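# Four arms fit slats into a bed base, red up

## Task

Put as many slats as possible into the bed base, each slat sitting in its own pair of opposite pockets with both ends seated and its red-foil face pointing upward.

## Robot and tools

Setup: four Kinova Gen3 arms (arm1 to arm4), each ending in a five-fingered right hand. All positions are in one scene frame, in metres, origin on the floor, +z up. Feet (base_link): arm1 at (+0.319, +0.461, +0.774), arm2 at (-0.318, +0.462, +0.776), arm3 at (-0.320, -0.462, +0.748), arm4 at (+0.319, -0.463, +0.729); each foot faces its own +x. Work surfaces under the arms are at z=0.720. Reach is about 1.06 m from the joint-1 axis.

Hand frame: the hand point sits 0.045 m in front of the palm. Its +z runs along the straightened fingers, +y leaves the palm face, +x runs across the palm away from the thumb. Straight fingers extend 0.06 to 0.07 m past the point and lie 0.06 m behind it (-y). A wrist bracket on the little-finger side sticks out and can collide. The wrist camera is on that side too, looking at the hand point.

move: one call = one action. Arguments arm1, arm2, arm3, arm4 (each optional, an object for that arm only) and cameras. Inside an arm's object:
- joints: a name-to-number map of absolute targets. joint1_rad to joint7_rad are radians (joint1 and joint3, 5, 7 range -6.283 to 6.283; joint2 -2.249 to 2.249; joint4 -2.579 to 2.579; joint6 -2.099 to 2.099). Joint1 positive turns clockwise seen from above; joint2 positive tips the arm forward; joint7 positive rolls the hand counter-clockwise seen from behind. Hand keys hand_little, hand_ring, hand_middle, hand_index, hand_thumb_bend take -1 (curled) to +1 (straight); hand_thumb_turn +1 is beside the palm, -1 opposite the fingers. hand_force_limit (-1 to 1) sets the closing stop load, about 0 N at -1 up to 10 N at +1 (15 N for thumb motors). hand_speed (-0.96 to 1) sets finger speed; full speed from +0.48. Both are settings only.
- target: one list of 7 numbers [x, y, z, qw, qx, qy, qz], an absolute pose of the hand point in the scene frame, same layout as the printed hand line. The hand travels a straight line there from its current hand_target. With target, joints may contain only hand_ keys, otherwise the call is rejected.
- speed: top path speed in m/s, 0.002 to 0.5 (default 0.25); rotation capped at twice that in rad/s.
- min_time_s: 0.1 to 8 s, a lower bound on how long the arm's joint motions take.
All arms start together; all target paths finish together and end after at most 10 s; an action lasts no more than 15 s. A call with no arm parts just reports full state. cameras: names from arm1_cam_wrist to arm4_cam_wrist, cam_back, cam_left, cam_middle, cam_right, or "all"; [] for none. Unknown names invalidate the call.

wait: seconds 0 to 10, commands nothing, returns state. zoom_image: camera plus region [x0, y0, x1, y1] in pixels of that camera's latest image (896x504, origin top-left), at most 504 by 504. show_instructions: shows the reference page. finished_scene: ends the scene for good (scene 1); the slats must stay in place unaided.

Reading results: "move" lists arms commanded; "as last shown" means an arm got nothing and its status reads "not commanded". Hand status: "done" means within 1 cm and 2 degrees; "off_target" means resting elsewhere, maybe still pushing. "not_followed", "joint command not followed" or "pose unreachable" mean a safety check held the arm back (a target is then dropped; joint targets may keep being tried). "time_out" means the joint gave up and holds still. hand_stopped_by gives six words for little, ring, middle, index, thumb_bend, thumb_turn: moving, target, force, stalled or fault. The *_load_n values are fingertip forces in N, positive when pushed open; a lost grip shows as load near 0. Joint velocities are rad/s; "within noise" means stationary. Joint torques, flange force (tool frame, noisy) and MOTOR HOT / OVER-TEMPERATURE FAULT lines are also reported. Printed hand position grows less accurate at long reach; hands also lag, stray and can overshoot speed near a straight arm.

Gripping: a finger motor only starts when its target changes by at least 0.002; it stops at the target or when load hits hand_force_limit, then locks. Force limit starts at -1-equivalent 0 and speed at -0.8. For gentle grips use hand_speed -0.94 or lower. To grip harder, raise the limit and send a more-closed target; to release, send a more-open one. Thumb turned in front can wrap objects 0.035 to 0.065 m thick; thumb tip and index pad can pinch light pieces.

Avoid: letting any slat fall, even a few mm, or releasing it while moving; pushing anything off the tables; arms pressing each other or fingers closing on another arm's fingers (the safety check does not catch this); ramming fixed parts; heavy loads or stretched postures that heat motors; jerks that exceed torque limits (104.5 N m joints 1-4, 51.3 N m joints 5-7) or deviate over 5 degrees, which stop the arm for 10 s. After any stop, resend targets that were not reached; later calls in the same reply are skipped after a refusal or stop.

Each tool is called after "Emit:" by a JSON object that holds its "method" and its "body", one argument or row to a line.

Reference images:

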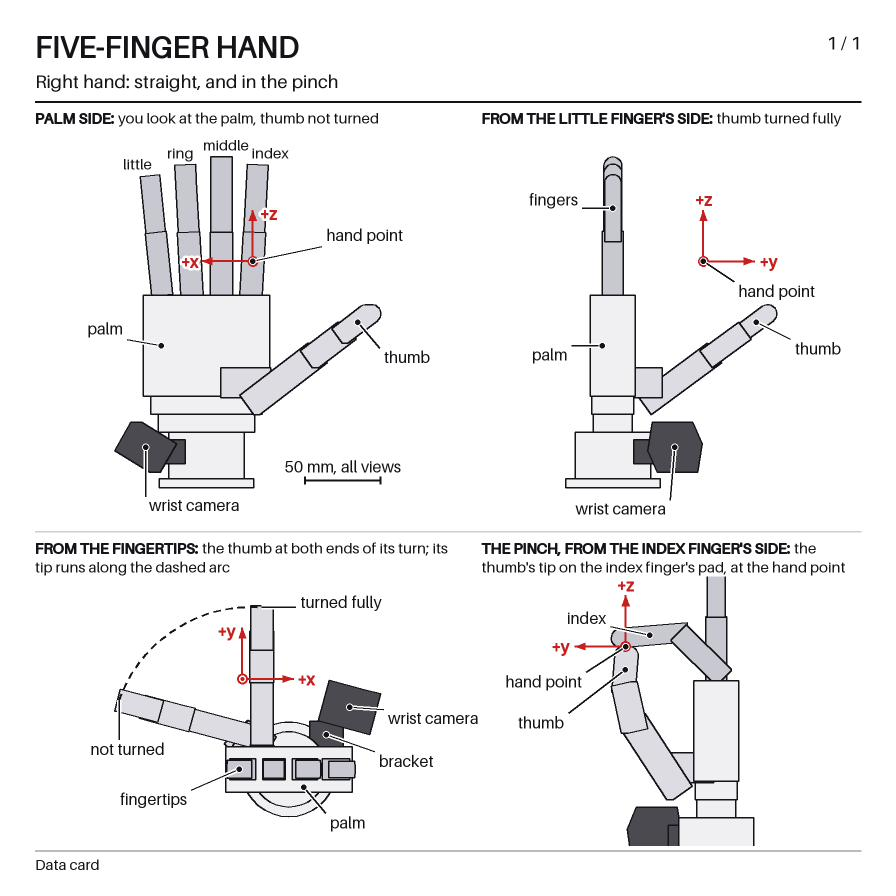

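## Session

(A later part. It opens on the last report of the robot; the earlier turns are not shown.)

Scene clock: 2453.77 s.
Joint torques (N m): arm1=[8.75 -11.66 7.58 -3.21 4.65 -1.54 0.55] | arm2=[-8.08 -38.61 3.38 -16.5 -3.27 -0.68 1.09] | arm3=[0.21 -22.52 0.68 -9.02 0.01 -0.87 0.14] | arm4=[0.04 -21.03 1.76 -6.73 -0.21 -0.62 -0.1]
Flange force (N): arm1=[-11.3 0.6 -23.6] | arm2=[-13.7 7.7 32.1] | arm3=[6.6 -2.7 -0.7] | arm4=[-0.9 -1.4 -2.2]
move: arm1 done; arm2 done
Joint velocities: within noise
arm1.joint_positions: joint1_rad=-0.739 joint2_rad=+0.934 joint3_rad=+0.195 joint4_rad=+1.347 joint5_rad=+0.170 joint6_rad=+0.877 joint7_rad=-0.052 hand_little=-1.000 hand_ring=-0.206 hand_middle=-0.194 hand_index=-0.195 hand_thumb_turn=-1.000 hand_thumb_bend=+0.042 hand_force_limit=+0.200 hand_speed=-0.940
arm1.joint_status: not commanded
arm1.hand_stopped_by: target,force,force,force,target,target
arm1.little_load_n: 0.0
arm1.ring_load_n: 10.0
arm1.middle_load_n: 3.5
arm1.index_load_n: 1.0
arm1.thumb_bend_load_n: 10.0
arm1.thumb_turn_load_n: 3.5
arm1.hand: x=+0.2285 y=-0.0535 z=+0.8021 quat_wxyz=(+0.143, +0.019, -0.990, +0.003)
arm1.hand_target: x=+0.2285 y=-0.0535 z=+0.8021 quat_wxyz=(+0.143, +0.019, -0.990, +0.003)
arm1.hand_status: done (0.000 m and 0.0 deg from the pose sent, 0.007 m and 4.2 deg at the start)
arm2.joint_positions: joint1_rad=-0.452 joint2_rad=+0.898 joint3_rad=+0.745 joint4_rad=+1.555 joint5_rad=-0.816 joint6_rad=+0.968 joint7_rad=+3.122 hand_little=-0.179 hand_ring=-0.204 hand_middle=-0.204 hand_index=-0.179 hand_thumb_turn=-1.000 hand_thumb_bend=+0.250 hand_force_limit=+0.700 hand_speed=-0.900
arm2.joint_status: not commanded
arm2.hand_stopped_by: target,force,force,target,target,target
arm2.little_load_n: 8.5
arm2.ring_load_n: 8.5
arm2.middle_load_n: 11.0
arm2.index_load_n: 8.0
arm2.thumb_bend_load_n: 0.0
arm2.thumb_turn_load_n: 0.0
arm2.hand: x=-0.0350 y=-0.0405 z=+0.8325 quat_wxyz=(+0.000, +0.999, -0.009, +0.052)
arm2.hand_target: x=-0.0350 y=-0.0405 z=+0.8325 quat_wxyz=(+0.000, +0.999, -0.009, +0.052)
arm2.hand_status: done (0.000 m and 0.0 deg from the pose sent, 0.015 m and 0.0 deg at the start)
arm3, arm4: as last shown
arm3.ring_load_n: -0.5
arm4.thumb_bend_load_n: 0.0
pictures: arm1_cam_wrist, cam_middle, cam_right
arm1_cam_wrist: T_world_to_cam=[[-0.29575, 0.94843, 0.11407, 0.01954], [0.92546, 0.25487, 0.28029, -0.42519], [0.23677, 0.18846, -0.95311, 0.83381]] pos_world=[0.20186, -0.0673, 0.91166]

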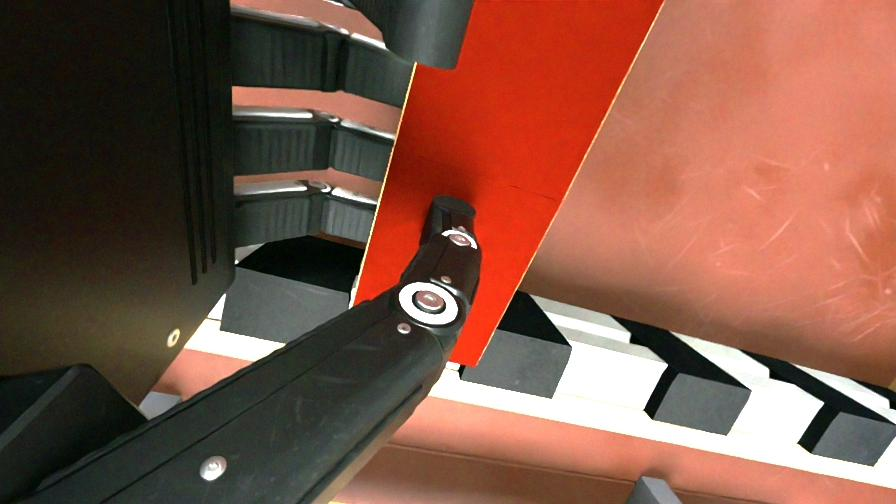

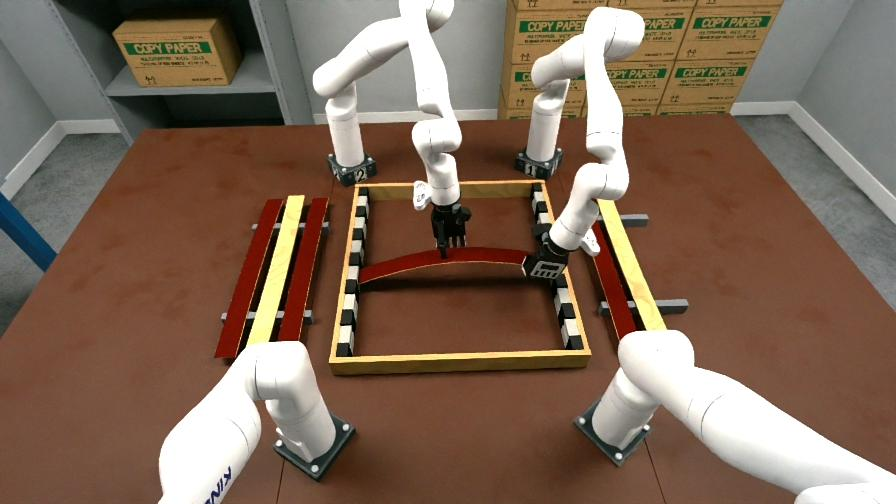

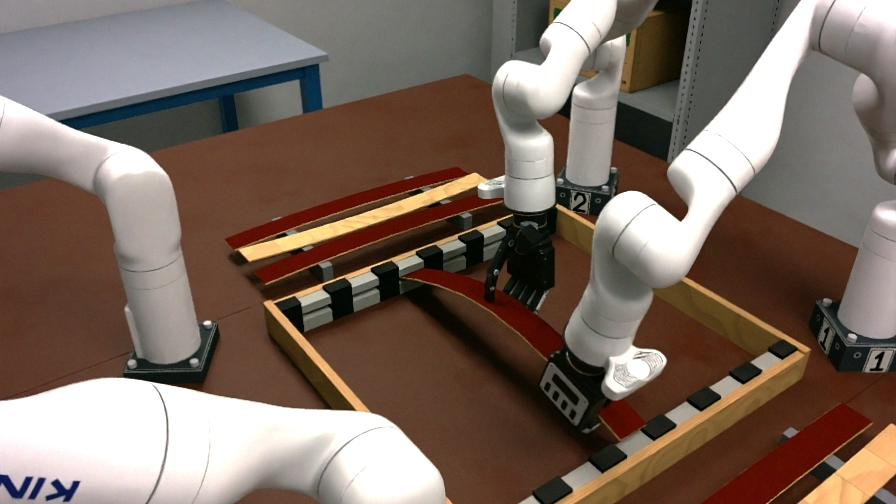

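Emit:
{"method": "move", "body": {
  "arm1": {"target": [0.2215, -0.0535, 0.8045, -0.18135, -0.01888, 0.98323, -0.00348], "speed": 0.03},
  "arm2": {"target": [-0.039, -0.0405, 0.8455, 0.00046, 0.99859, -0.0087, 0.05233], "speed": 0.03},
  "cameras": ["cam_middle", "cam_right", "arm1_cam_wrist", "cam_back"]
}}

Emit:
{"method": "zoom_image", "body": {
  "camera": "cam_right",
  "region": [540, 350, 720, 480]
}}

Emit:
{"method": "zoom_image", "body": {
  "camera": "arm1_cam_wrist",
  "region": [320, 220, 620, 420]
}}

Emit:
{"method": "zoom_image", "body": {
  "camera": "cam_back",
  "region": [320, 190, 420, 280]
}}

Scene clock: 2471.17 s.
Joint torques (N m): arm1=[11.19 -9.73 9.55 -2.47 5.69 -1.78 0.75] | arm2=[-9.74 -42.31 3.52 -18.8 -4.02 -0.49 1.12] | arm3=[0.31 -22.5 0.74 -8.96 0.11 -0.87 0.19] | arm4=[0.05 -21.04 1.77 -6.73 -0.22 -0.6 -0.08]
Flange force (N): arm1=[-13.0 1.4 -29.5] | arm2=[-16.9 9.6 39.8] | arm3=[6.5 -2.4 -0.6] | arm4=[-0.9 -1.4 -2.1]
move: arm1 done; arm2 done
Joint velocities: within noise
arm1.joint_positions: joint1_rad=-0.799 joint2_rad=+0.942 joint3_rad=+0.250 joint4_rad=+1.357 joint5_rad=+0.214 joint6_rad=+0.875 joint7_rad=-0.109 hand_little=-1.000 hand_ring=-0.206 hand_middle=-0.194 hand_index=-0.195 hand_thumb_turn=-1.000 hand_thumb_bend=+0.042 hand_force_limit=+0.200 hand_speed=-0.940
arm1.joint_status: not commanded
arm1.hand_stopped_by: target,force,force,force,target,target
arm1.little_load_n: 0.0
arm1.ring_load_n: 11.0
arm1.middle_load_n: 3.5
arm1.index_load_n: 0.0
arm1.thumb_bend_load_n: 10.0
arm1.thumb_turn_load_n: 3.5
arm1.hand: x=+0.2215 y=-0.0535 z=+0.8045 quat_wxyz=(+0.181, +0.019, -0.983, +0.003)
arm1.hand_target: x=+0.2215 y=-0.0535 z=+0.8045 quat_wxyz=(+0.181, +0.019, -0.983, +0.003)
arm1.hand_status: done (0.000 m and 0.0 deg from the pose sent, 0.007 m and 4.5 deg at the start)
arm2.joint_positions: joint1_rad=-0.455 joint2_rad=+0.876 joint3_rad=+0.760 joint4_rad=+1.554 joint5_rad=-0.799 joint6_rad=+0.990 joint7_rad=+3.117 hand_little=-0.179 hand_ring=-0.204 hand_middle=-0.204 hand_index=-0.179 hand_thumb_turn=-1.000 hand_thumb_bend=+0.250 hand_force_limit=+0.700 hand_speed=-0.900
arm2.joint_status: not commanded
arm2.hand_stopped_by: target,force,force,target,target,target
arm2.little_load_n: 10.0
arm2.ring_load_n: 7.5
arm2.middle_load_n: 11.0
arm2.index_load_n: 12.0
arm2.thumb_bend_load_n: 0.0
arm2.thumb_turn_load_n: 0.5
arm2.hand: x=-0.0390 y=-0.0405 z=+0.8455 quat_wxyz=(+0.000, +0.999, -0.009, +0.052)
arm2.hand_target: x=-0.0390 y=-0.0405 z=+0.8455 quat_wxyz=(+0.000, +0.999, -0.009, +0.052)
arm2.hand_status: done (0.000 m and 0.0 deg from the pose sent, 0.014 m and 0.0 deg at the start)
arm3, arm4: as last shown
arm3.ring_load_n: 0.0
arm3.thumb_bend_load_n: -0.5
pictures: arm1_cam_wrist, cam_back, cam_middle, cam_right
arm1_cam_wrist: T_world_to_cam=[[-0.28597, 0.94881, 0.13405, -0.00097], [0.94456, 0.25557, 0.20611, -0.36397], [0.1613, 0.18556, -0.9693, 0.86729]] pos_world=[0.20362, -0.067, 0.91582]

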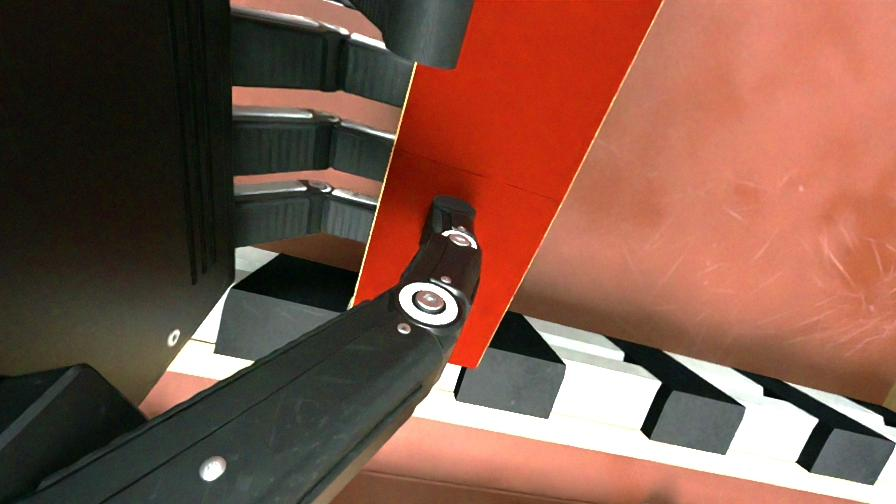

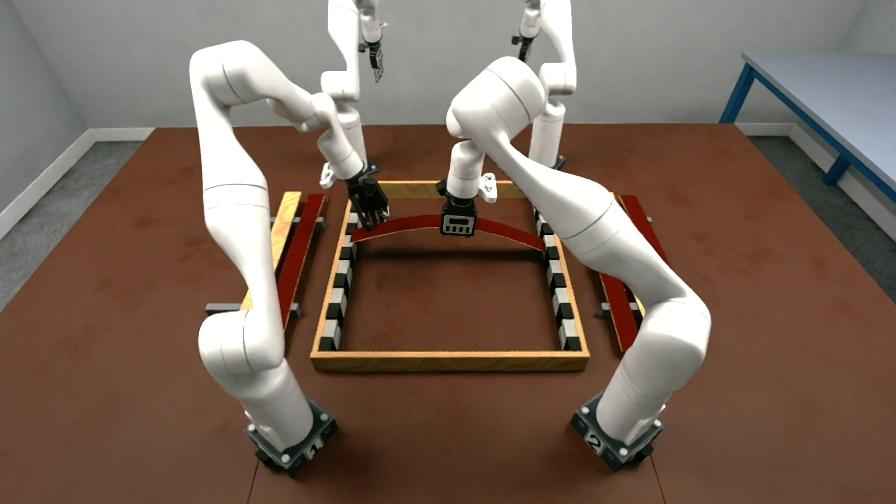

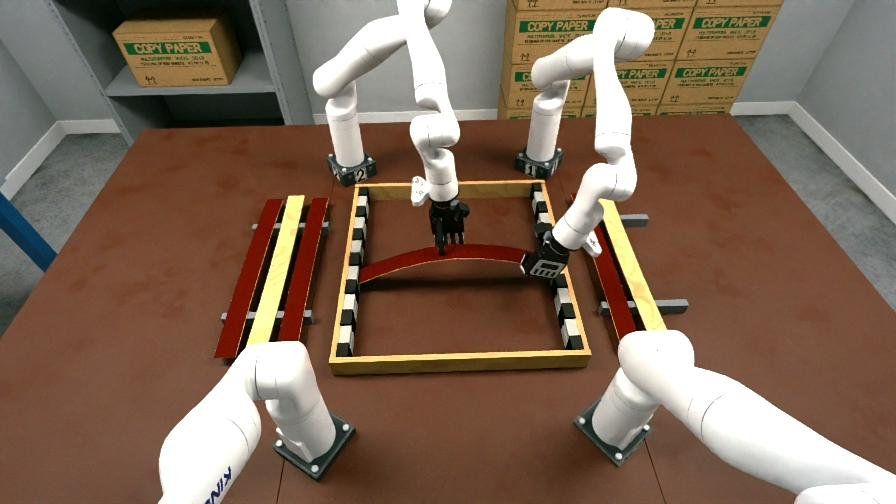

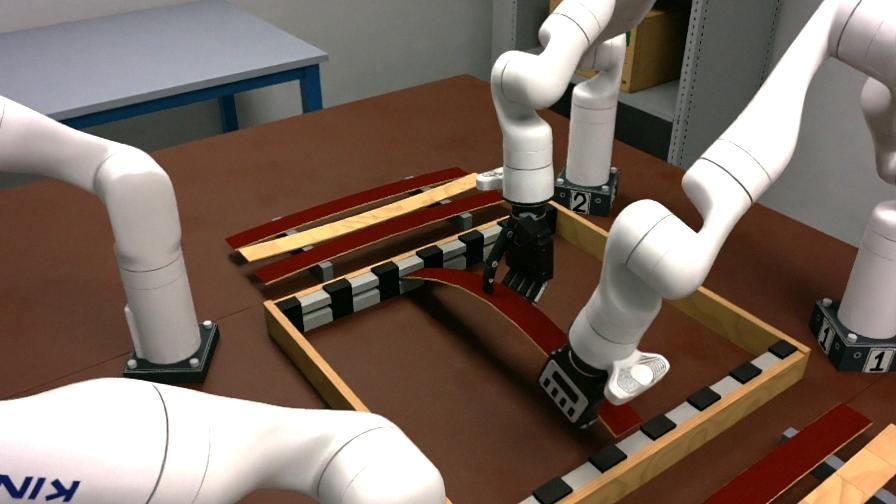

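Scaled by 2.800 from the camera's image (finer frame: 1280x720).

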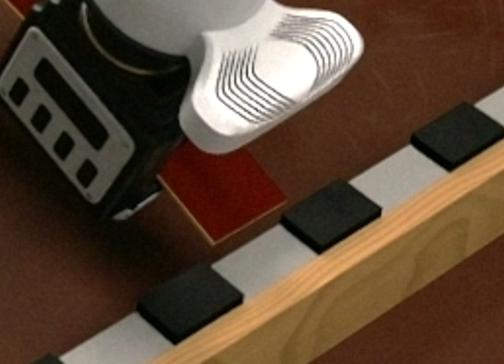

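Scaled by 1.680 from the camera's image (finer frame: 1280x720).

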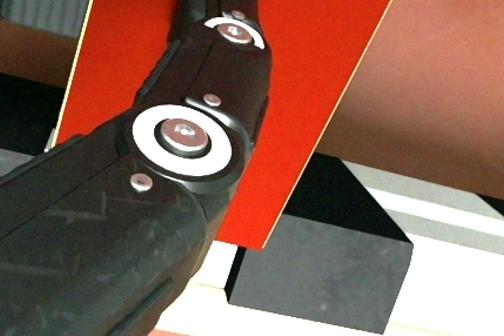

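Scaled by 5.040 from the camera's image (finer frame: 1280x720).

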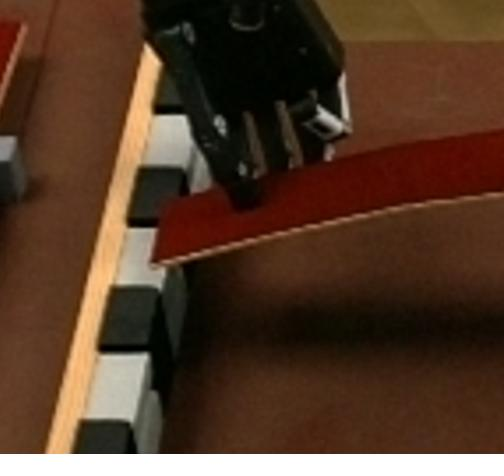

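Emit:
{"method": "move", "body": {
  "arm2": {"joints": {"hand_ring": -0.225, "hand_force_limit": 0.95, "hand_speed": -0.9}}
}}

Emit:
{"method": "move", "body": {
  "arm1": {"target": [0.2140, -0.0535, 0.8055, -0.20104, -0.01881, 0.9794, -0.00386], "speed": 0.03},
  "arm2": {"target": [-0.0425, -0.0405, 0.8555, 0.00052, 0.99819, -0.0087, 0.0593], "speed": 0.03},
  "cameras": ["cam_middle", "cam_right", "arm1_cam_wrist", "cam_back"]
}}

Emit:
{"method": "zoom_image", "body": {
  "camera": "cam_right",
  "region": [540, 350, 720, 480]
}}

Emit:
{"method": "zoom_image", "body": {
  "camera": "arm1_cam_wrist",
  "region": [320, 220, 620, 420]
}}

Emit:
{"method": "zoom_image", "body": {
  "camera": "cam_right",
  "region": [370, 200, 490, 310]
}}

Scene clock: 2502.70 s.
Joint torques (N m): arm1=[11.17 -9.63 9.54 -2.43 5.64 -1.76 0.76] | arm2=[-9.81 -42.47 3.48 -18.88 -4.07 -0.55 1.11] | arm3=[0.35 -22.54 0.79 -9.03 0 -0.86 0.18] | arm4=[0.04 -21.02 1.78 -6.73 -0.22 -0.61 -0.12]
Flange force (N): arm1=[-12.9 1.5 -29.6] | arm2=[-17.0 9.8 39.9] | arm3=[6.8 -2.5 -0.6] | arm4=[-0.9 -1.4 -2.2]
move: arm2 done
Joint velocities: within noise
arm1: as last shown
arm1.little_load_n: 0.5
arm1.ring_load_n: 10.5
arm1.thumb_bend_load_n: 9.5
arm2.joint_positions: joint1_rad=-0.455 joint2_rad=+0.876 joint3_rad=+0.760 joint4_rad=+1.554 joint5_rad=-0.799 joint6_rad=+0.990 joint7_rad=+3.117 hand_little=-0.179 hand_ring=-0.210 hand_middle=-0.204 hand_index=-0.179 hand_thumb_turn=-1.000 hand_thumb_bend=+0.250 hand_force_limit=+0.950 hand_speed=-0.900
arm2.joint_status: all done
arm2.hand_stopped_by: target,force,force,target,target,target
arm2.little_load_n: 9.5
arm2.ring_load_n: 9.5
arm2.middle_load_n: 10.5
arm2.index_load_n: 11.5
arm2.thumb_bend_load_n: 0.0
arm2.thumb_turn_load_n: 0.5
arm2.hand: x=-0.0390 y=-0.0405 z=+0.8455 quat_wxyz=(+0.000, +0.999, -0.009, +0.052)
arm2.hand_target: x=-0.0390 y=-0.0405 z=+0.8455 quat_wxyz=(+0.000, +0.999, -0.009, +0.052)
arm2.hand_status: not commanded
arm3.joint_positions: joint1_rad=+2.552 joint2_rad=+0.900 joint3_rad=+0.000 joint4_rad=+1.300 joint5_rad=+0.000 joint6_rad=+0.600 joint7_rad=-2.045 hand_little=+1.000 hand_ring=+1.000 hand_middle=+1.000 hand_index=+1.000 hand_thumb_turn=+1.000 hand_thumb_bend=+1.000 hand_force_limit=+0.000 hand_speed=-0.800
arm3.joint_status: not commanded
arm3.hand_stopped_by: target,target,target,target,target,target
arm3.little_load_n: 0.0
arm3.ring_load_n: 0.0
arm3.middle_load_n: 0.0
arm3.index_load_n: 0.0
arm3.thumb_bend_load_n: 0.0
arm3.thumb_turn_load_n: 0.0
arm3.hand: x=-0.3049 y=-1.2053 z=+0.8219 quat_wxyz=(-0.142, -0.841, -0.514, +0.090)
arm3.hand_target: x=-0.3049 y=-1.2053 z=+0.8219 quat_wxyz=(-0.142, -0.841, -0.514, +0.090)
arm3.hand_status: not commanded
arm4.joint_positions: joint1_rad=+3.778 joint2_rad=+0.900 joint3_rad=+0.000 joint4_rad=+1.300 joint5_rad=+0.000 joint6_rad=+0.600 joint7_rad=-1.821 hand_little=+1.000 hand_ring=+1.000 hand_middle=+1.000 hand_index=+1.000 hand_thumb_turn=+1.000 hand_thumb_bend=+1.000 hand_force_limit=+0.000 hand_speed=-0.800
arm4.joint_status: not commanded
arm4.hand_stopped_by: target,target,target,target,target,target
arm4.little_load_n: 0.0
arm4.ring_load_n: 0.0
arm4.middle_load_n: 0.0
arm4.index_load_n: 0.0
arm4.thumb_bend_load_n: 0.0
arm4.thumb_turn_load_n: 0.0
arm4.hand: x=+0.3472 y=-1.1959 z=+0.8062 quat_wxyz=(-0.132, -0.777, -0.606, +0.111)
arm4.hand_target: x=+0.3472 y=-1.1959 z=+0.8062 quat_wxyz=(-0.132, -0.777, -0.606, +0.111)
arm4.hand_status: not commanded
pictures: none

Scene clock: 2503.87 s.
Joint torques (N m): arm1=[13.26 -6.61 10.34 -0.28 5.72 -1.48 0.76] | arm2=[-8.57 -45.69 5.26 -20.79 -4.51 -1.21 0.71] | arm3=[0.23 -22.53 0.79 -8.98 -0.01 -0.9 0.2] | arm4=[0.03 -21.01 1.77 -6.73 -0.22 -0.63 -0.09]
Flange force (N): arm1=[-13.0 -0.7 -36.2] | arm2=[-17.5 8.5 46.5] | arm3=[6.4 -2.6 -0.7] | arm4=[-1.0 -1.4 -2.2]
move: arm1 done; arm2 done
Joint velocities: within noise
arm1.joint_positions: joint1_rad=-0.822 joint2_rad=+0.949 joint3_rad=+0.278 joint4_rad=+1.361 joint5_rad=+0.237 joint6_rad=+0.872 joint7_rad=-0.132 hand_little=-1.000 hand_ring=-0.206 hand_middle=-0.195 hand_index=-0.195 hand_thumb_turn=-1.000 hand_thumb_bend=+0.043 hand_force_limit=+0.200 hand_speed=-0.940
arm1.joint_status: not commanded
arm1.hand_stopped_by: target,force,force,force,target,target
arm1.little_load_n: 0.0
arm1.ring_load_n: 8.0
arm1.middle_load_n: 1.5
arm1.index_load_n: 0.0
arm1.thumb_bend_load_n: 13.5
arm1.thumb_turn_load_n: 8.0
arm1.hand: x=+0.2140 y=-0.0535 z=+0.8055 quat_wxyz=(+0.201, +0.019, -0.979, +0.004)
arm1.hand_target: x=+0.2140 y=-0.0535 z=+0.8055 quat_wxyz=(+0.201, +0.019, -0.979, +0.004)
arm1.hand_status: done (0.000 m and 0.0 deg from the pose sent, 0.008 m and 2.3 deg at the start)
arm2.joint_positions: joint1_rad=-0.448 joint2_rad=+0.853 joint3_rad=+0.764 joint4_rad=+1.563 joint5_rad=-0.797 joint6_rad=+0.999 joint7_rad=+3.129 hand_little=-0.179 hand_ring=-0.210 hand_middle=-0.204 hand_index=-0.179 hand_thumb_turn=-1.000 hand_thumb_bend=+0.250 hand_force_limit=+0.950 hand_speed=-0.900
arm2.joint_status: not commanded
arm2.hand_stopped_by: target,force,force,target,target,target
arm2.little_load_n: 14.5
arm2.ring_load_n: 11.0
arm2.middle_load_n: 10.0
arm2.index_load_n: 11.0
arm2.thumb_bend_load_n: 0.0
arm2.thumb_turn_load_n: 0.0
arm2.hand: x=-0.0428 y=-0.0404 z=+0.8548 quat_wxyz=(+0.000, +0.998, -0.009, +0.059)
arm2.hand_target: x=-0.0425 y=-0.0405 z=+0.8555 quat_wxyz=(+0.001, +0.998, -0.009, +0.059)
arm2.hand_status: done (0.001 m and 0.1 deg from the pose sent, 0.011 m and 0.8 deg at the start)
arm3, arm4: as last shown
pictures: arm1_cam_wrist, cam_back, cam_middle, cam_right
arm1_cam_wrist: T_world_to_cam=[[-0.28031, 0.94905, 0.14396, -0.01246], [0.95208, 0.25577, 0.16769, -0.32775], [0.12233, 0.18407, -0.97527, 0.88256]] pos_world=[0.20059, -0.0668, 0.91749]

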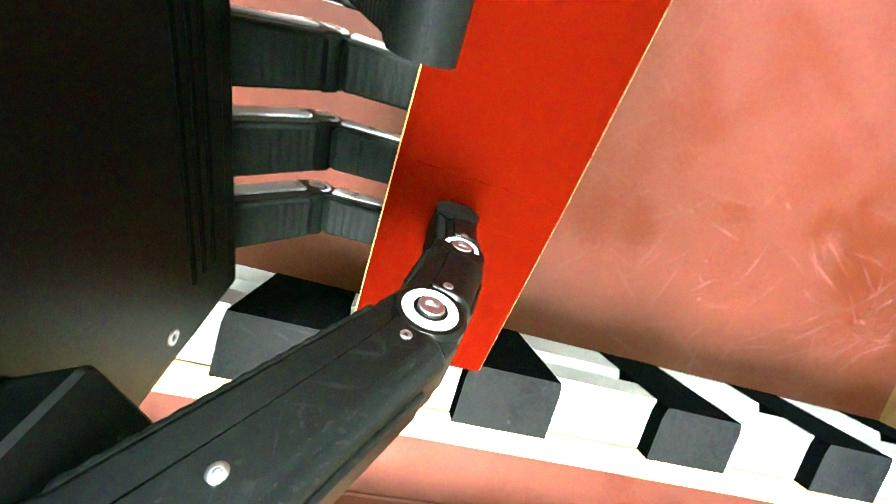

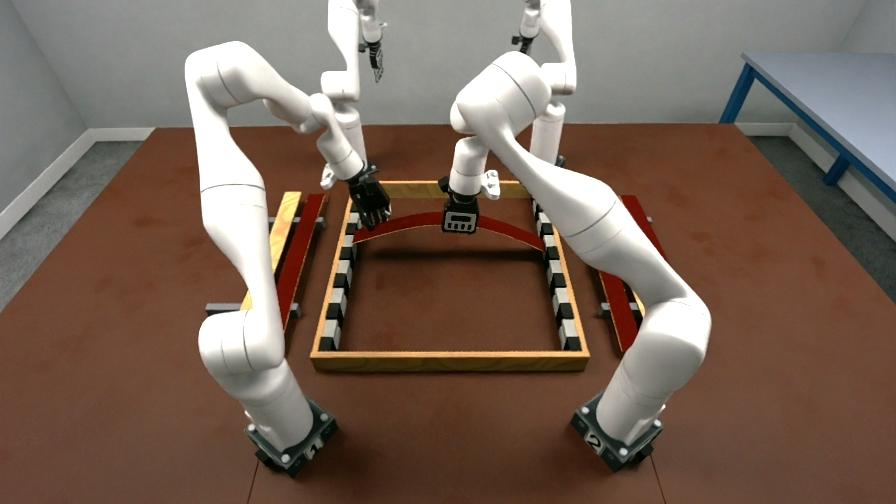

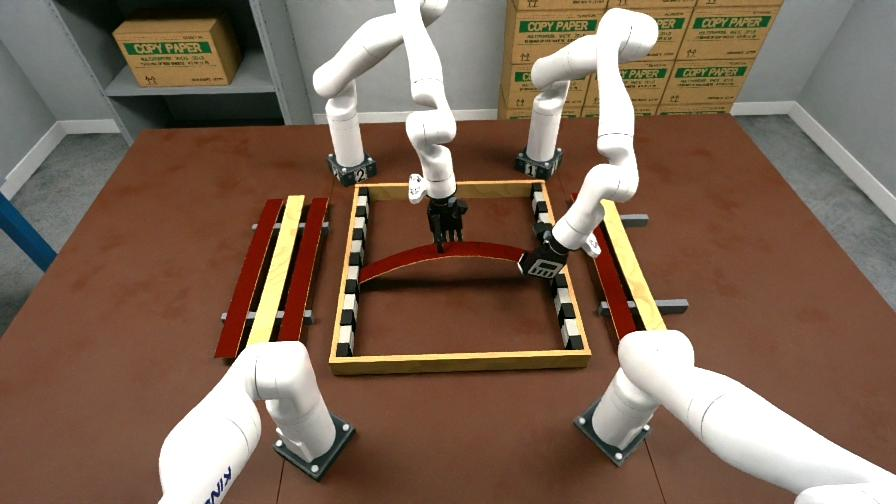

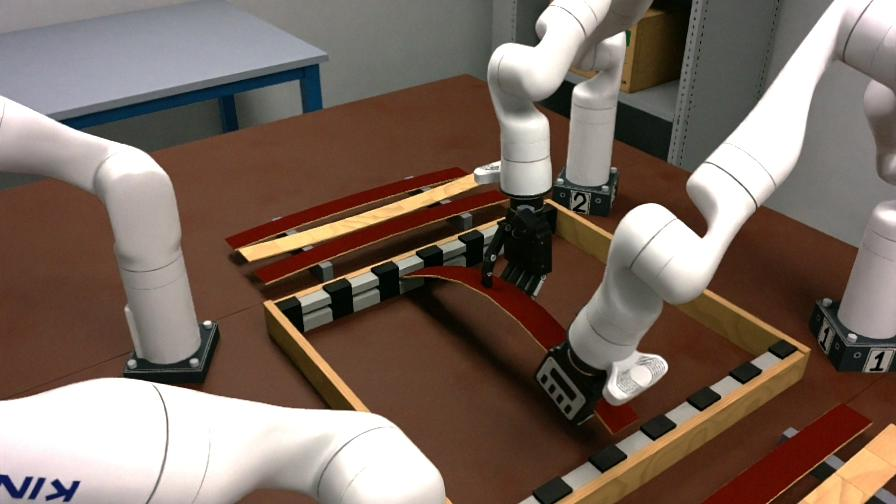

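Scaled by 2.800 from the camera's image (finer frame: 1280x720).

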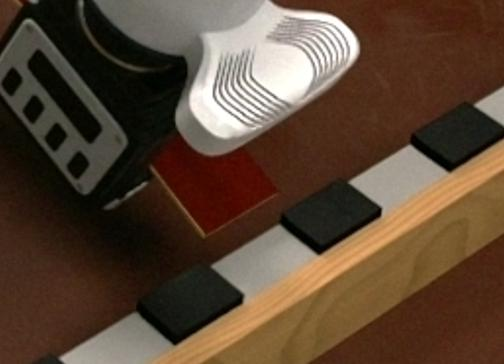

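Scaled by 1.680 from the camera's image (finer frame: 1280x720).

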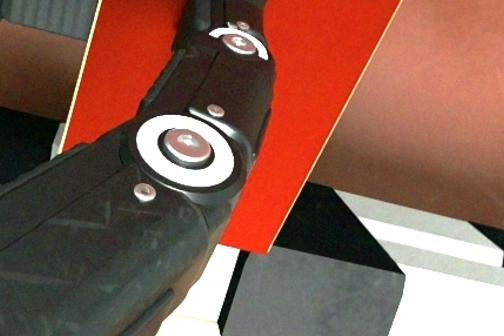

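Scaled by 4.200 from the camera's image (finer frame: 1280x720).

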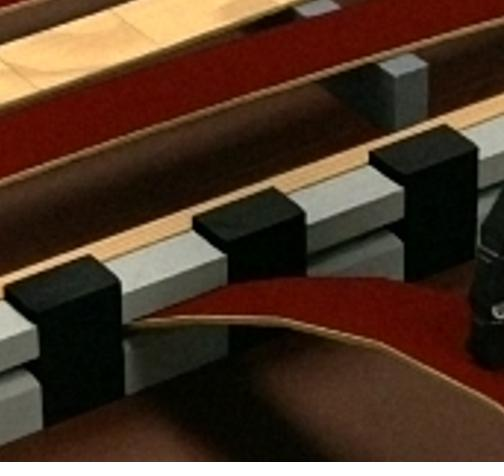

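Emit:
{"method": "move", "body": {
  "cameras": ["arm1_cam_wrist","cam_left","cam_right"]
}}

Emit:
{"method": "zoom_image", "body": {
  "camera": "arm1_cam_wrist",
  "region": [320, 220, 620, 420]
}}

Scene clock: 2562.70 s.
Joint torques (N m): arm1=[13.19 -6.57 10.39 -0.35 5.79 -1.54 0.74] | arm2=[-8.87 -46.01 5.05 -21.01 -4.7 -1.03 1] | arm3=[0.25 -22.51 0.67 -9.04 0.07 -0.9 0.18] | arm4=[0.04 -21.06 1.79 -6.72 -0.21 -0.63 -0.09]
Flange force (N): arm1=[-12.8 -0.6 -36.3] | arm2=[-17.6 8.6 46.8] | arm3=[6.7 -2.6 -0.7] | arm4=[-1.0 -1.4 -2.1]
MOTOR HOT: the motor of arm2's joint2_rad now reports 62 °C; the controller stops that arm at 75 °C. To cool a motor, set the load down, stop pushing, or move to a pose that needs little force.
Joint velocities: within noise
arm1.joint_positions: joint1_rad=-0.822 joint2_rad=+0.949 joint3_rad=+0.278 joint4_rad=+1.361 joint5_rad=+0.237 joint6_rad=+0.872 joint7_rad=-0.132 hand_little=-1.000 hand_ring=-0.206 hand_middle=-0.195 hand_index=-0.195 hand_thumb_turn=-1.000 hand_thumb_bend=+0.043 hand_force_limit=+0.200 hand_speed=-0.940
arm1.joint_status: not commanded
arm1.hand_stopped_by: target,force,force,force,target,target
arm1.little_load_n: 0.0
arm1.ring_load_n: 8.5
arm1.middle_load_n: 2.0
arm1.index_load_n: 0.0
arm1.thumb_bend_load_n: 13.0
arm1.thumb_turn_load_n: 8.0
arm1.hand: x=+0.2140 y=-0.0535 z=+0.8055 quat_wxyz=(+0.201, +0.019, -0.979, +0.004) (m; scene frame)
arm1.hand_target: x=+0.2140 y=-0.0535 z=+0.8055 quat_wxyz=(+0.201, +0.019, -0.979, +0.004) (m; scene frame)
arm1.hand_status: done (0.000 m and 0.0 deg from the pose sent, 0.008 m and 2.3 deg at the start)
arm2.joint_positions: joint1_rad=-0.448 joint2_rad=+0.853 joint3_rad=+0.764 joint4_rad=+1.563 joint5_rad=-0.797 joint6_rad=+0.999 joint7_rad=+3.129 hand_little=-0.179 hand_ring=-0.210 hand_middle=-0.204 hand_index=-0.179 hand_thumb_turn=-1.000 hand_thumb_bend=+0.250 hand_force_limit=+0.950 hand_speed=-0.900
arm2.joint_status: not commanded
arm2.hand_stopped_by: target,force,force,target,target,target
arm2.little_load_n: 14.5
arm2.ring_load_n: 10.5
arm2.middle_load_n: 10.0
arm2.index_load_n: 11.0
arm2.thumb_bend_load_n: 0.0
arm2.thumb_turn_load_n: 0.0
arm2.hand: x=-0.0427 y=-0.0404 z=+0.8549 quat_wxyz=(+0.000, +0.998, -0.009, +0.059) (m; scene frame)
arm2.hand_target: x=-0.0425 y=-0.0405 z=+0.8555 quat_wxyz=(+0.001, +0.998, -0.009, +0.059) (m; scene frame)
arm2.hand_status: done (0.001 m and 0.1 deg from the pose sent, 0.011 m and 0.8 deg at the start)
arm3.joint_positions: joint1_rad=+2.552 joint2_rad=+0.900 joint3_rad=+0.000 joint4_rad=+1.300 joint5_rad=+0.000 joint6_rad=+0.600 joint7_rad=-2.045 hand_little=+1.000 hand_ring=+1.000 hand_middle=+1.000 hand_index=+1.000 hand_thumb_turn=+1.000 hand_thumb_bend=+1.000 hand_force_limit=+0.000 hand_speed=-0.800
arm3.joint_status: not commanded
arm3.hand_stopped_by: target,target,target,target,target,target
arm3.little_load_n: 0.0
arm3.ring_load_n: 0.0
arm3.middle_load_n: 0.0
arm3.index_load_n: 0.0
arm3.thumb_bend_load_n: 0.0
arm3.thumb_turn_load_n: 0.0
arm3.hand: x=-0.3049 y=-1.2053 z=+0.8219 quat_wxyz=(-0.142, -0.841, -0.514, +0.090) (m; scene frame)
arm3.hand_target: x=-0.3049 y=-1.2053 z=+0.8219 quat_wxyz=(-0.142, -0.841, -0.514, +0.090) (m; scene frame)
arm3.hand_status: not commanded
arm4.joint_positions: joint1_rad=+3.778 joint2_rad=+0.900 joint3_rad=+0.000 joint4_rad=+1.300 joint5_rad=+0.000 joint6_rad=+0.600 joint7_rad=-1.821 hand_little=+1.000 hand_ring=+1.000 hand_middle=+1.000 hand_index=+1.000 hand_thumb_turn=+1.000 hand_thumb_bend=+1.000 hand_force_limit=+0.000 hand_speed=-0.800
arm4.joint_status: not commanded
arm4.hand_stopped_by: target,target,target,target,target,target
arm4.little_load_n: 0.0
arm4.ring_load_n: 0.0
arm4.middle_load_n: 0.0
arm4.index_load_n: 0.0
arm4.thumb_bend_load_n: -0.5
arm4.thumb_turn_load_n: 0.0
arm4.hand: x=+0.3472 y=-1.1959 z=+0.8062 quat_wxyz=(-0.132, -0.777, -0.606, +0.111) (m; scene frame)
arm4.hand_target: x=+0.3472 y=-1.1959 z=+0.8062 quat_wxyz=(-0.132, -0.777, -0.606, +0.111) (m; scene frame)
arm4.hand_status: not commanded
pictures: arm1_cam_wrist, cam_left, cam_right
camera_calibration:
arm1_cam_wrist: T_world_to_cam=[[-0.28031, 0.94905, 0.14396, -0.01246], [0.95208, 0.25577, 0.16769, -0.32775], [0.12233, 0.18407, -0.97527, 0.88256]] pos_world=[0.20059, -0.0668, 0.91749]

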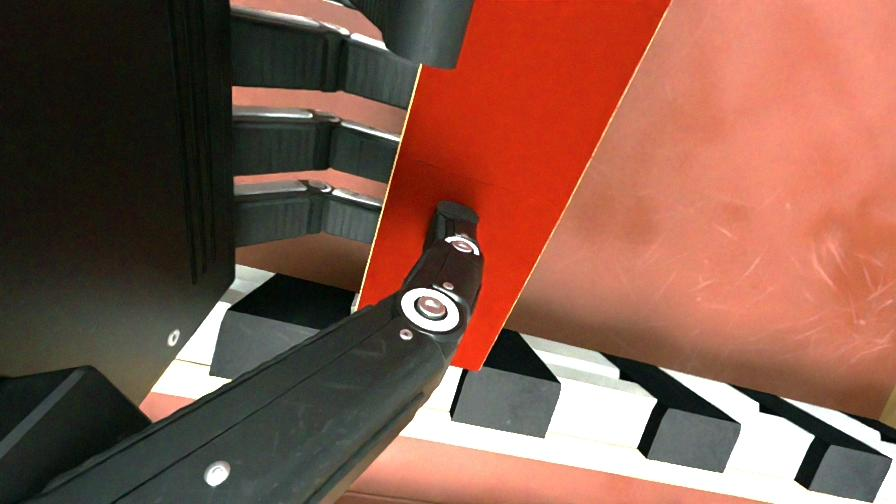

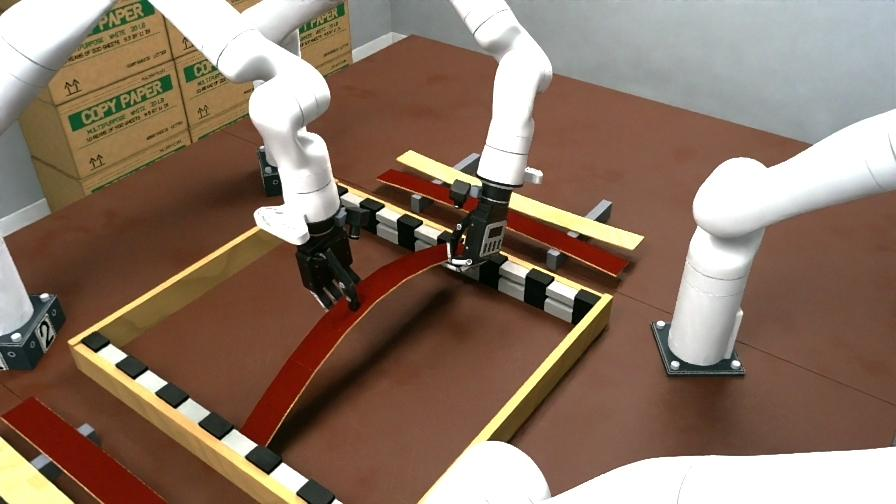

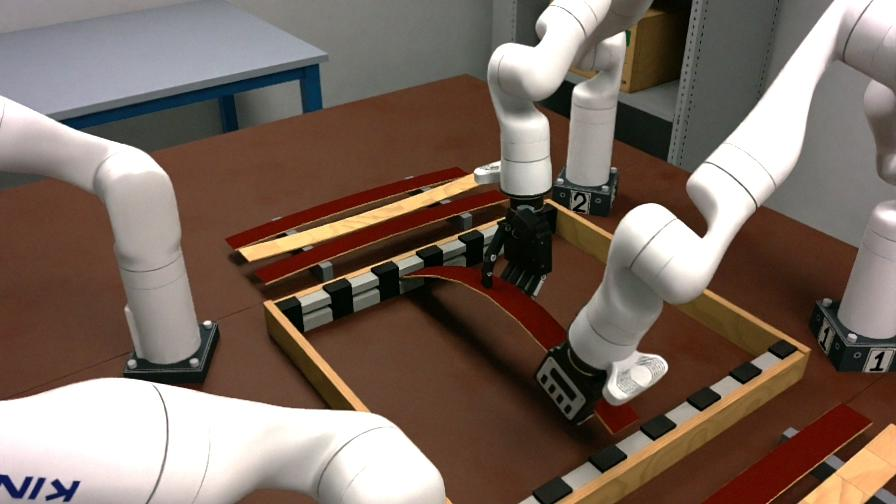

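Scaled by 1.680 from the camera's image (finer frame: 1280x720).

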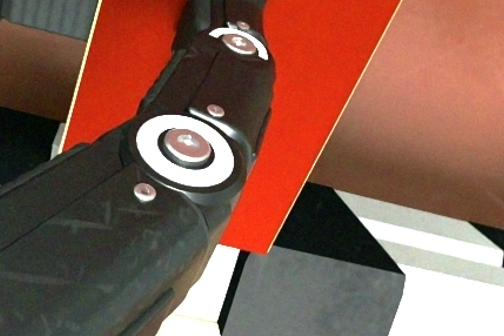

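Emit:
{"method": "zoom_image", "body": {
  "camera": "cam_left",
  "region": [400, 200, 560, 310]
}}

Emit:
{"method": "zoom_image", "body": {
  "camera": "cam_right",
  "region": [520, 340, 720, 480]
}}

Scaled by 3.150 from the camera's image (finer frame: 1280x720).

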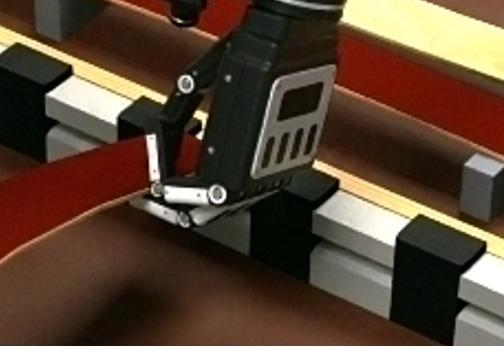

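Scaled by 2.520 from the camera's image (finer frame: 1280x720).

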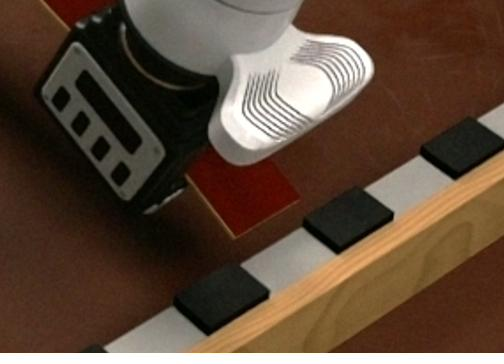

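Emit:
{"method": "move", "body": {
  "cameras": ["arm1_cam_wrist","cam_middle","cam_back"]
}}

Emit:
{"method": "zoom_image", "body": {
  "camera": "cam_back",
  "region": [250, 180, 450, 300]
}}

Emit:
{"method": "zoom_image", "body": {
  "camera": "cam_middle",
  "region": [480, 180, 680, 300]
}}

Emit:
{"method": "zoom_image", "body": {
  "camera": "arm1_cam_wrist",
  "region": [330, 270, 570, 430]
}}

Scene clock: 2646.70 s.
Joint torques (N m): arm1=[13.25 -6.59 10.36 -0.36 5.74 -1.54 0.72] | arm2=[-8.86 -45.98 5.06 -20.99 -4.7 -1.03 1.01] | arm3=[0.2 -22.51 0.75 -8.98 0 -0.87 0.21] | arm4=[0.05 -21.01 1.79 -6.73 -0.23 -0.63 -0.09]
Flange force (N): arm1=[-12.9 -0.5 -36.3] | arm2=[-17.5 8.6 46.7] | arm3=[6.5 -2.6 -0.7] | arm4=[-1.0 -1.4 -2.2]
MOTOR HOT: still on. The motor of arm2's joint2_rad now reports 71 °C.
Joint velocities: within noise
arm1.joint_positions: joint1_rad=-0.822 joint2_rad=+0.949 joint3_rad=+0.278 joint4_rad=+1.361 joint5_rad=+0.237 joint6_rad=+0.872 joint7_rad=-0.132 hand_little=-1.000 hand_ring=-0.206 hand_middle=-0.195 hand_index=-0.195 hand_thumb_turn=-1.000 hand_thumb_bend=+0.043 hand_force_limit=+0.200 hand_speed=-0.940
arm1.joint_status: not commanded
arm1.hand_stopped_by: target,force,force,force,target,target
arm1.little_load_n: 0.0
arm1.ring_load_n: 8.5
arm1.middle_load_n: 2.0
arm1.index_load_n: 0.0
arm1.thumb_bend_load_n: 13.0
arm1.thumb_turn_load_n: 8.0
arm1.hand: x=+0.2140 y=-0.0535 z=+0.8055 quat_wxyz=(+0.201, +0.019, -0.979, +0.004) (m; scene frame)
arm1.hand_target: x=+0.2140 y=-0.0535 z=+0.8055 quat_wxyz=(+0.201, +0.019, -0.979, +0.004) (m; scene frame)
arm1.hand_status: done (0.000 m and 0.0 deg from the pose sent, 0.008 m and 2.3 deg at the start)
arm2.joint_positions: joint1_rad=-0.448 joint2_rad=+0.853 joint3_rad=+0.764 joint4_rad=+1.563 joint5_rad=-0.797 joint6_rad=+0.999 joint7_rad=+3.129 hand_little=-0.179 hand_ring=-0.210 hand_middle=-0.204 hand_index=-0.179 hand_thumb_turn=-1.000 hand_thumb_bend=+0.250 hand_force_limit=+0.950 hand_speed=-0.900
arm2.joint_status: not commanded
arm2.hand_stopped_by: target,force,force,target,target,target
arm2.little_load_n: 14.5
arm2.ring_load_n: 10.5
arm2.middle_load_n: 9.5
arm2.index_load_n: 11.0
arm2.thumb_bend_load_n: 0.0
arm2.thumb_turn_load_n: 0.0
arm2.hand: x=-0.0427 y=-0.0404 z=+0.8549 quat_wxyz=(+0.000, +0.998, -0.009, +0.059) (m; scene frame)
arm2.hand_target: x=-0.0425 y=-0.0405 z=+0.8555 quat_wxyz=(+0.001, +0.998, -0.009, +0.059) (m; scene frame)
arm2.hand_status: done (0.001 m and 0.1 deg from the pose sent, 0.011 m and 0.8 deg at the start)
arm3.joint_positions: joint1_rad=+2.552 joint2_rad=+0.900 joint3_rad=+0.000 joint4_rad=+1.300 joint5_rad=+0.000 joint6_rad=+0.600 joint7_rad=-2.045 hand_little=+1.000 hand_ring=+1.000 hand_middle=+1.000 hand_index=+1.000 hand_thumb_turn=+1.000 hand_thumb_bend=+1.000 hand_force_limit=+0.000 hand_speed=-0.800
arm3.joint_status: not commanded
arm3.hand_stopped_by: target,target,target,target,target,target
arm3.little_load_n: 0.0
arm3.ring_load_n: 0.0
arm3.middle_load_n: 0.0
arm3.index_load_n: 0.0
arm3.thumb_bend_load_n: 0.0
arm3.thumb_turn_load_n: 0.0
arm3.hand: x=-0.3049 y=-1.2053 z=+0.8219 quat_wxyz=(-0.142, -0.841, -0.514, +0.090) (m; scene frame)
arm3.hand_target: x=-0.3049 y=-1.2053 z=+0.8219 quat_wxyz=(-0.142, -0.841, -0.514, +0.090) (m; scene frame)
arm3.hand_status: not commanded
arm4.joint_positions: joint1_rad=+3.778 joint2_rad=+0.900 joint3_rad=+0.000 joint4_rad=+1.300 joint5_rad=+0.000 joint6_rad=+0.600 joint7_rad=-1.821 hand_little=+1.000 hand_ring=+1.000 hand_middle=+1.000 hand_index=+1.000 hand_thumb_turn=+1.000 hand_thumb_bend=+1.000 hand_force_limit=+0.000 hand_speed=-0.800
arm4.joint_status: not commanded
arm4.hand_stopped_by: target,target,target,target,target,target
arm4.little_load_n: 0.0
arm4.ring_load_n: 0.0
arm4.middle_load_n: 0.0
arm4.index_load_n: 0.0
arm4.thumb_bend_load_n: 0.0
arm4.thumb_turn_load_n: 0.0
arm4.hand: x=+0.3472 y=-1.1959 z=+0.8062 quat_wxyz=(-0.132, -0.777, -0.606, +0.111) (m; scene frame)
arm4.hand_target: x=+0.3472 y=-1.1959 z=+0.8062 quat_wxyz=(-0.132, -0.777, -0.606, +0.111) (m; scene frame)
arm4.hand_status: not commanded
pictures: arm1_cam_wrist, cam_back, cam_middle
camera_calibration:
arm1_cam_wrist: T_world_to_cam=[[-0.28031, 0.94905, 0.14396, -0.01246], [0.95208, 0.25577, 0.16769, -0.32775], [0.12233, 0.18407, -0.97527, 0.88256]] pos_world=[0.20059, -0.0668, 0.91749]

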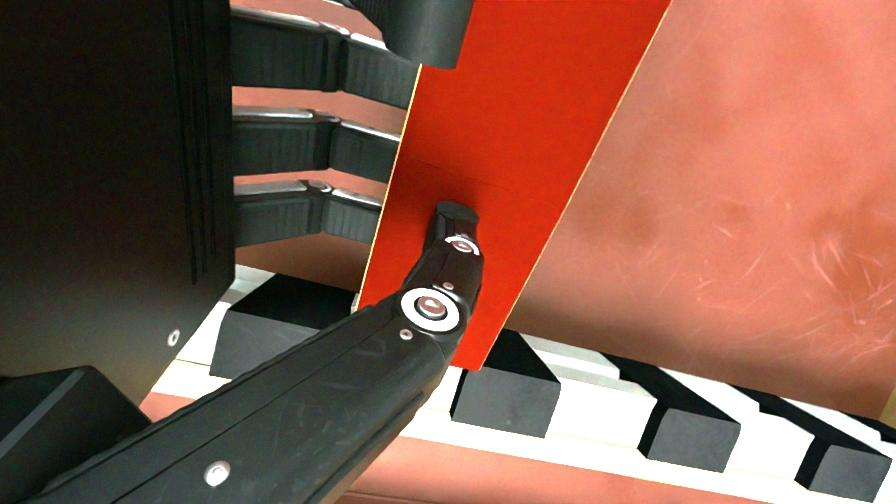

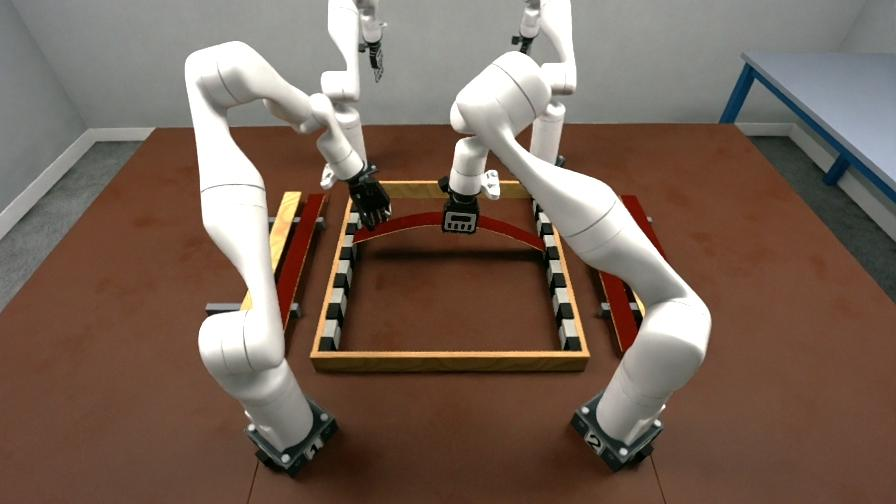

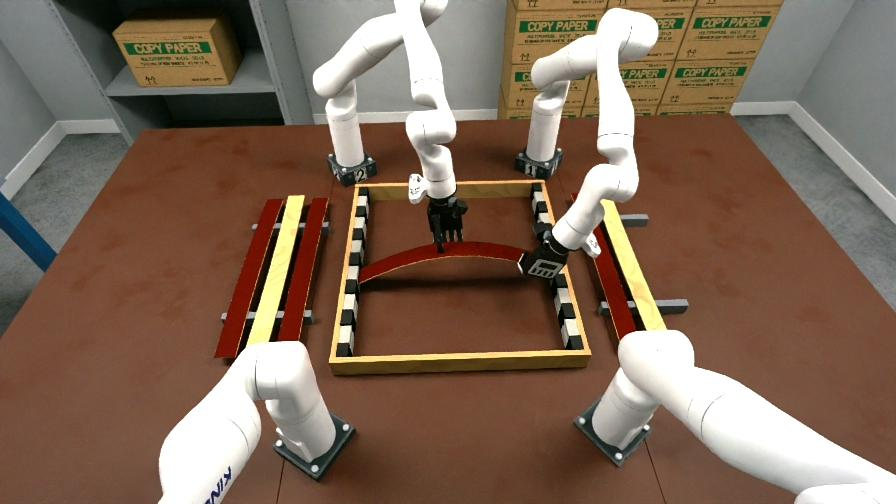

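Scaled by 2.520 from the camera's image (finer frame: 1280x720).

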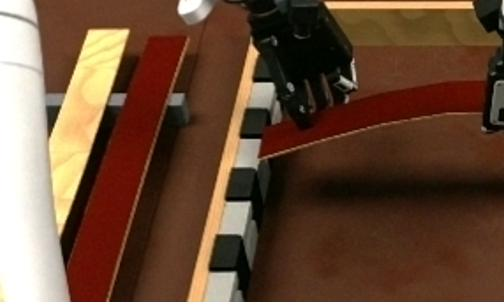

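Scaled by 2.520 from the camera's image (finer frame: 1280x720).

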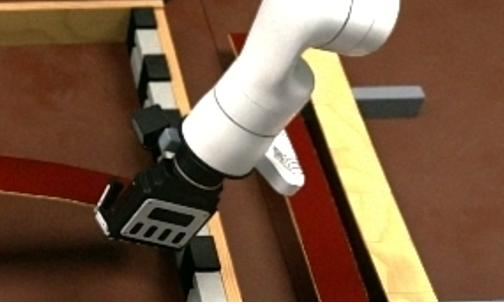

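Scaled by 2.100 from the camera's image (finer frame: 1280x720).

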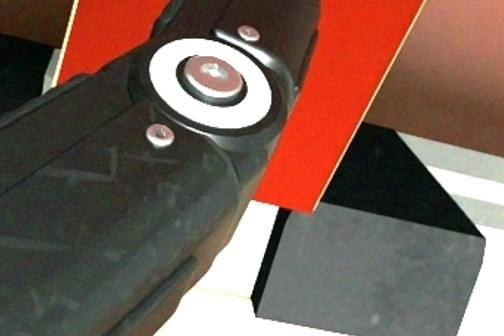

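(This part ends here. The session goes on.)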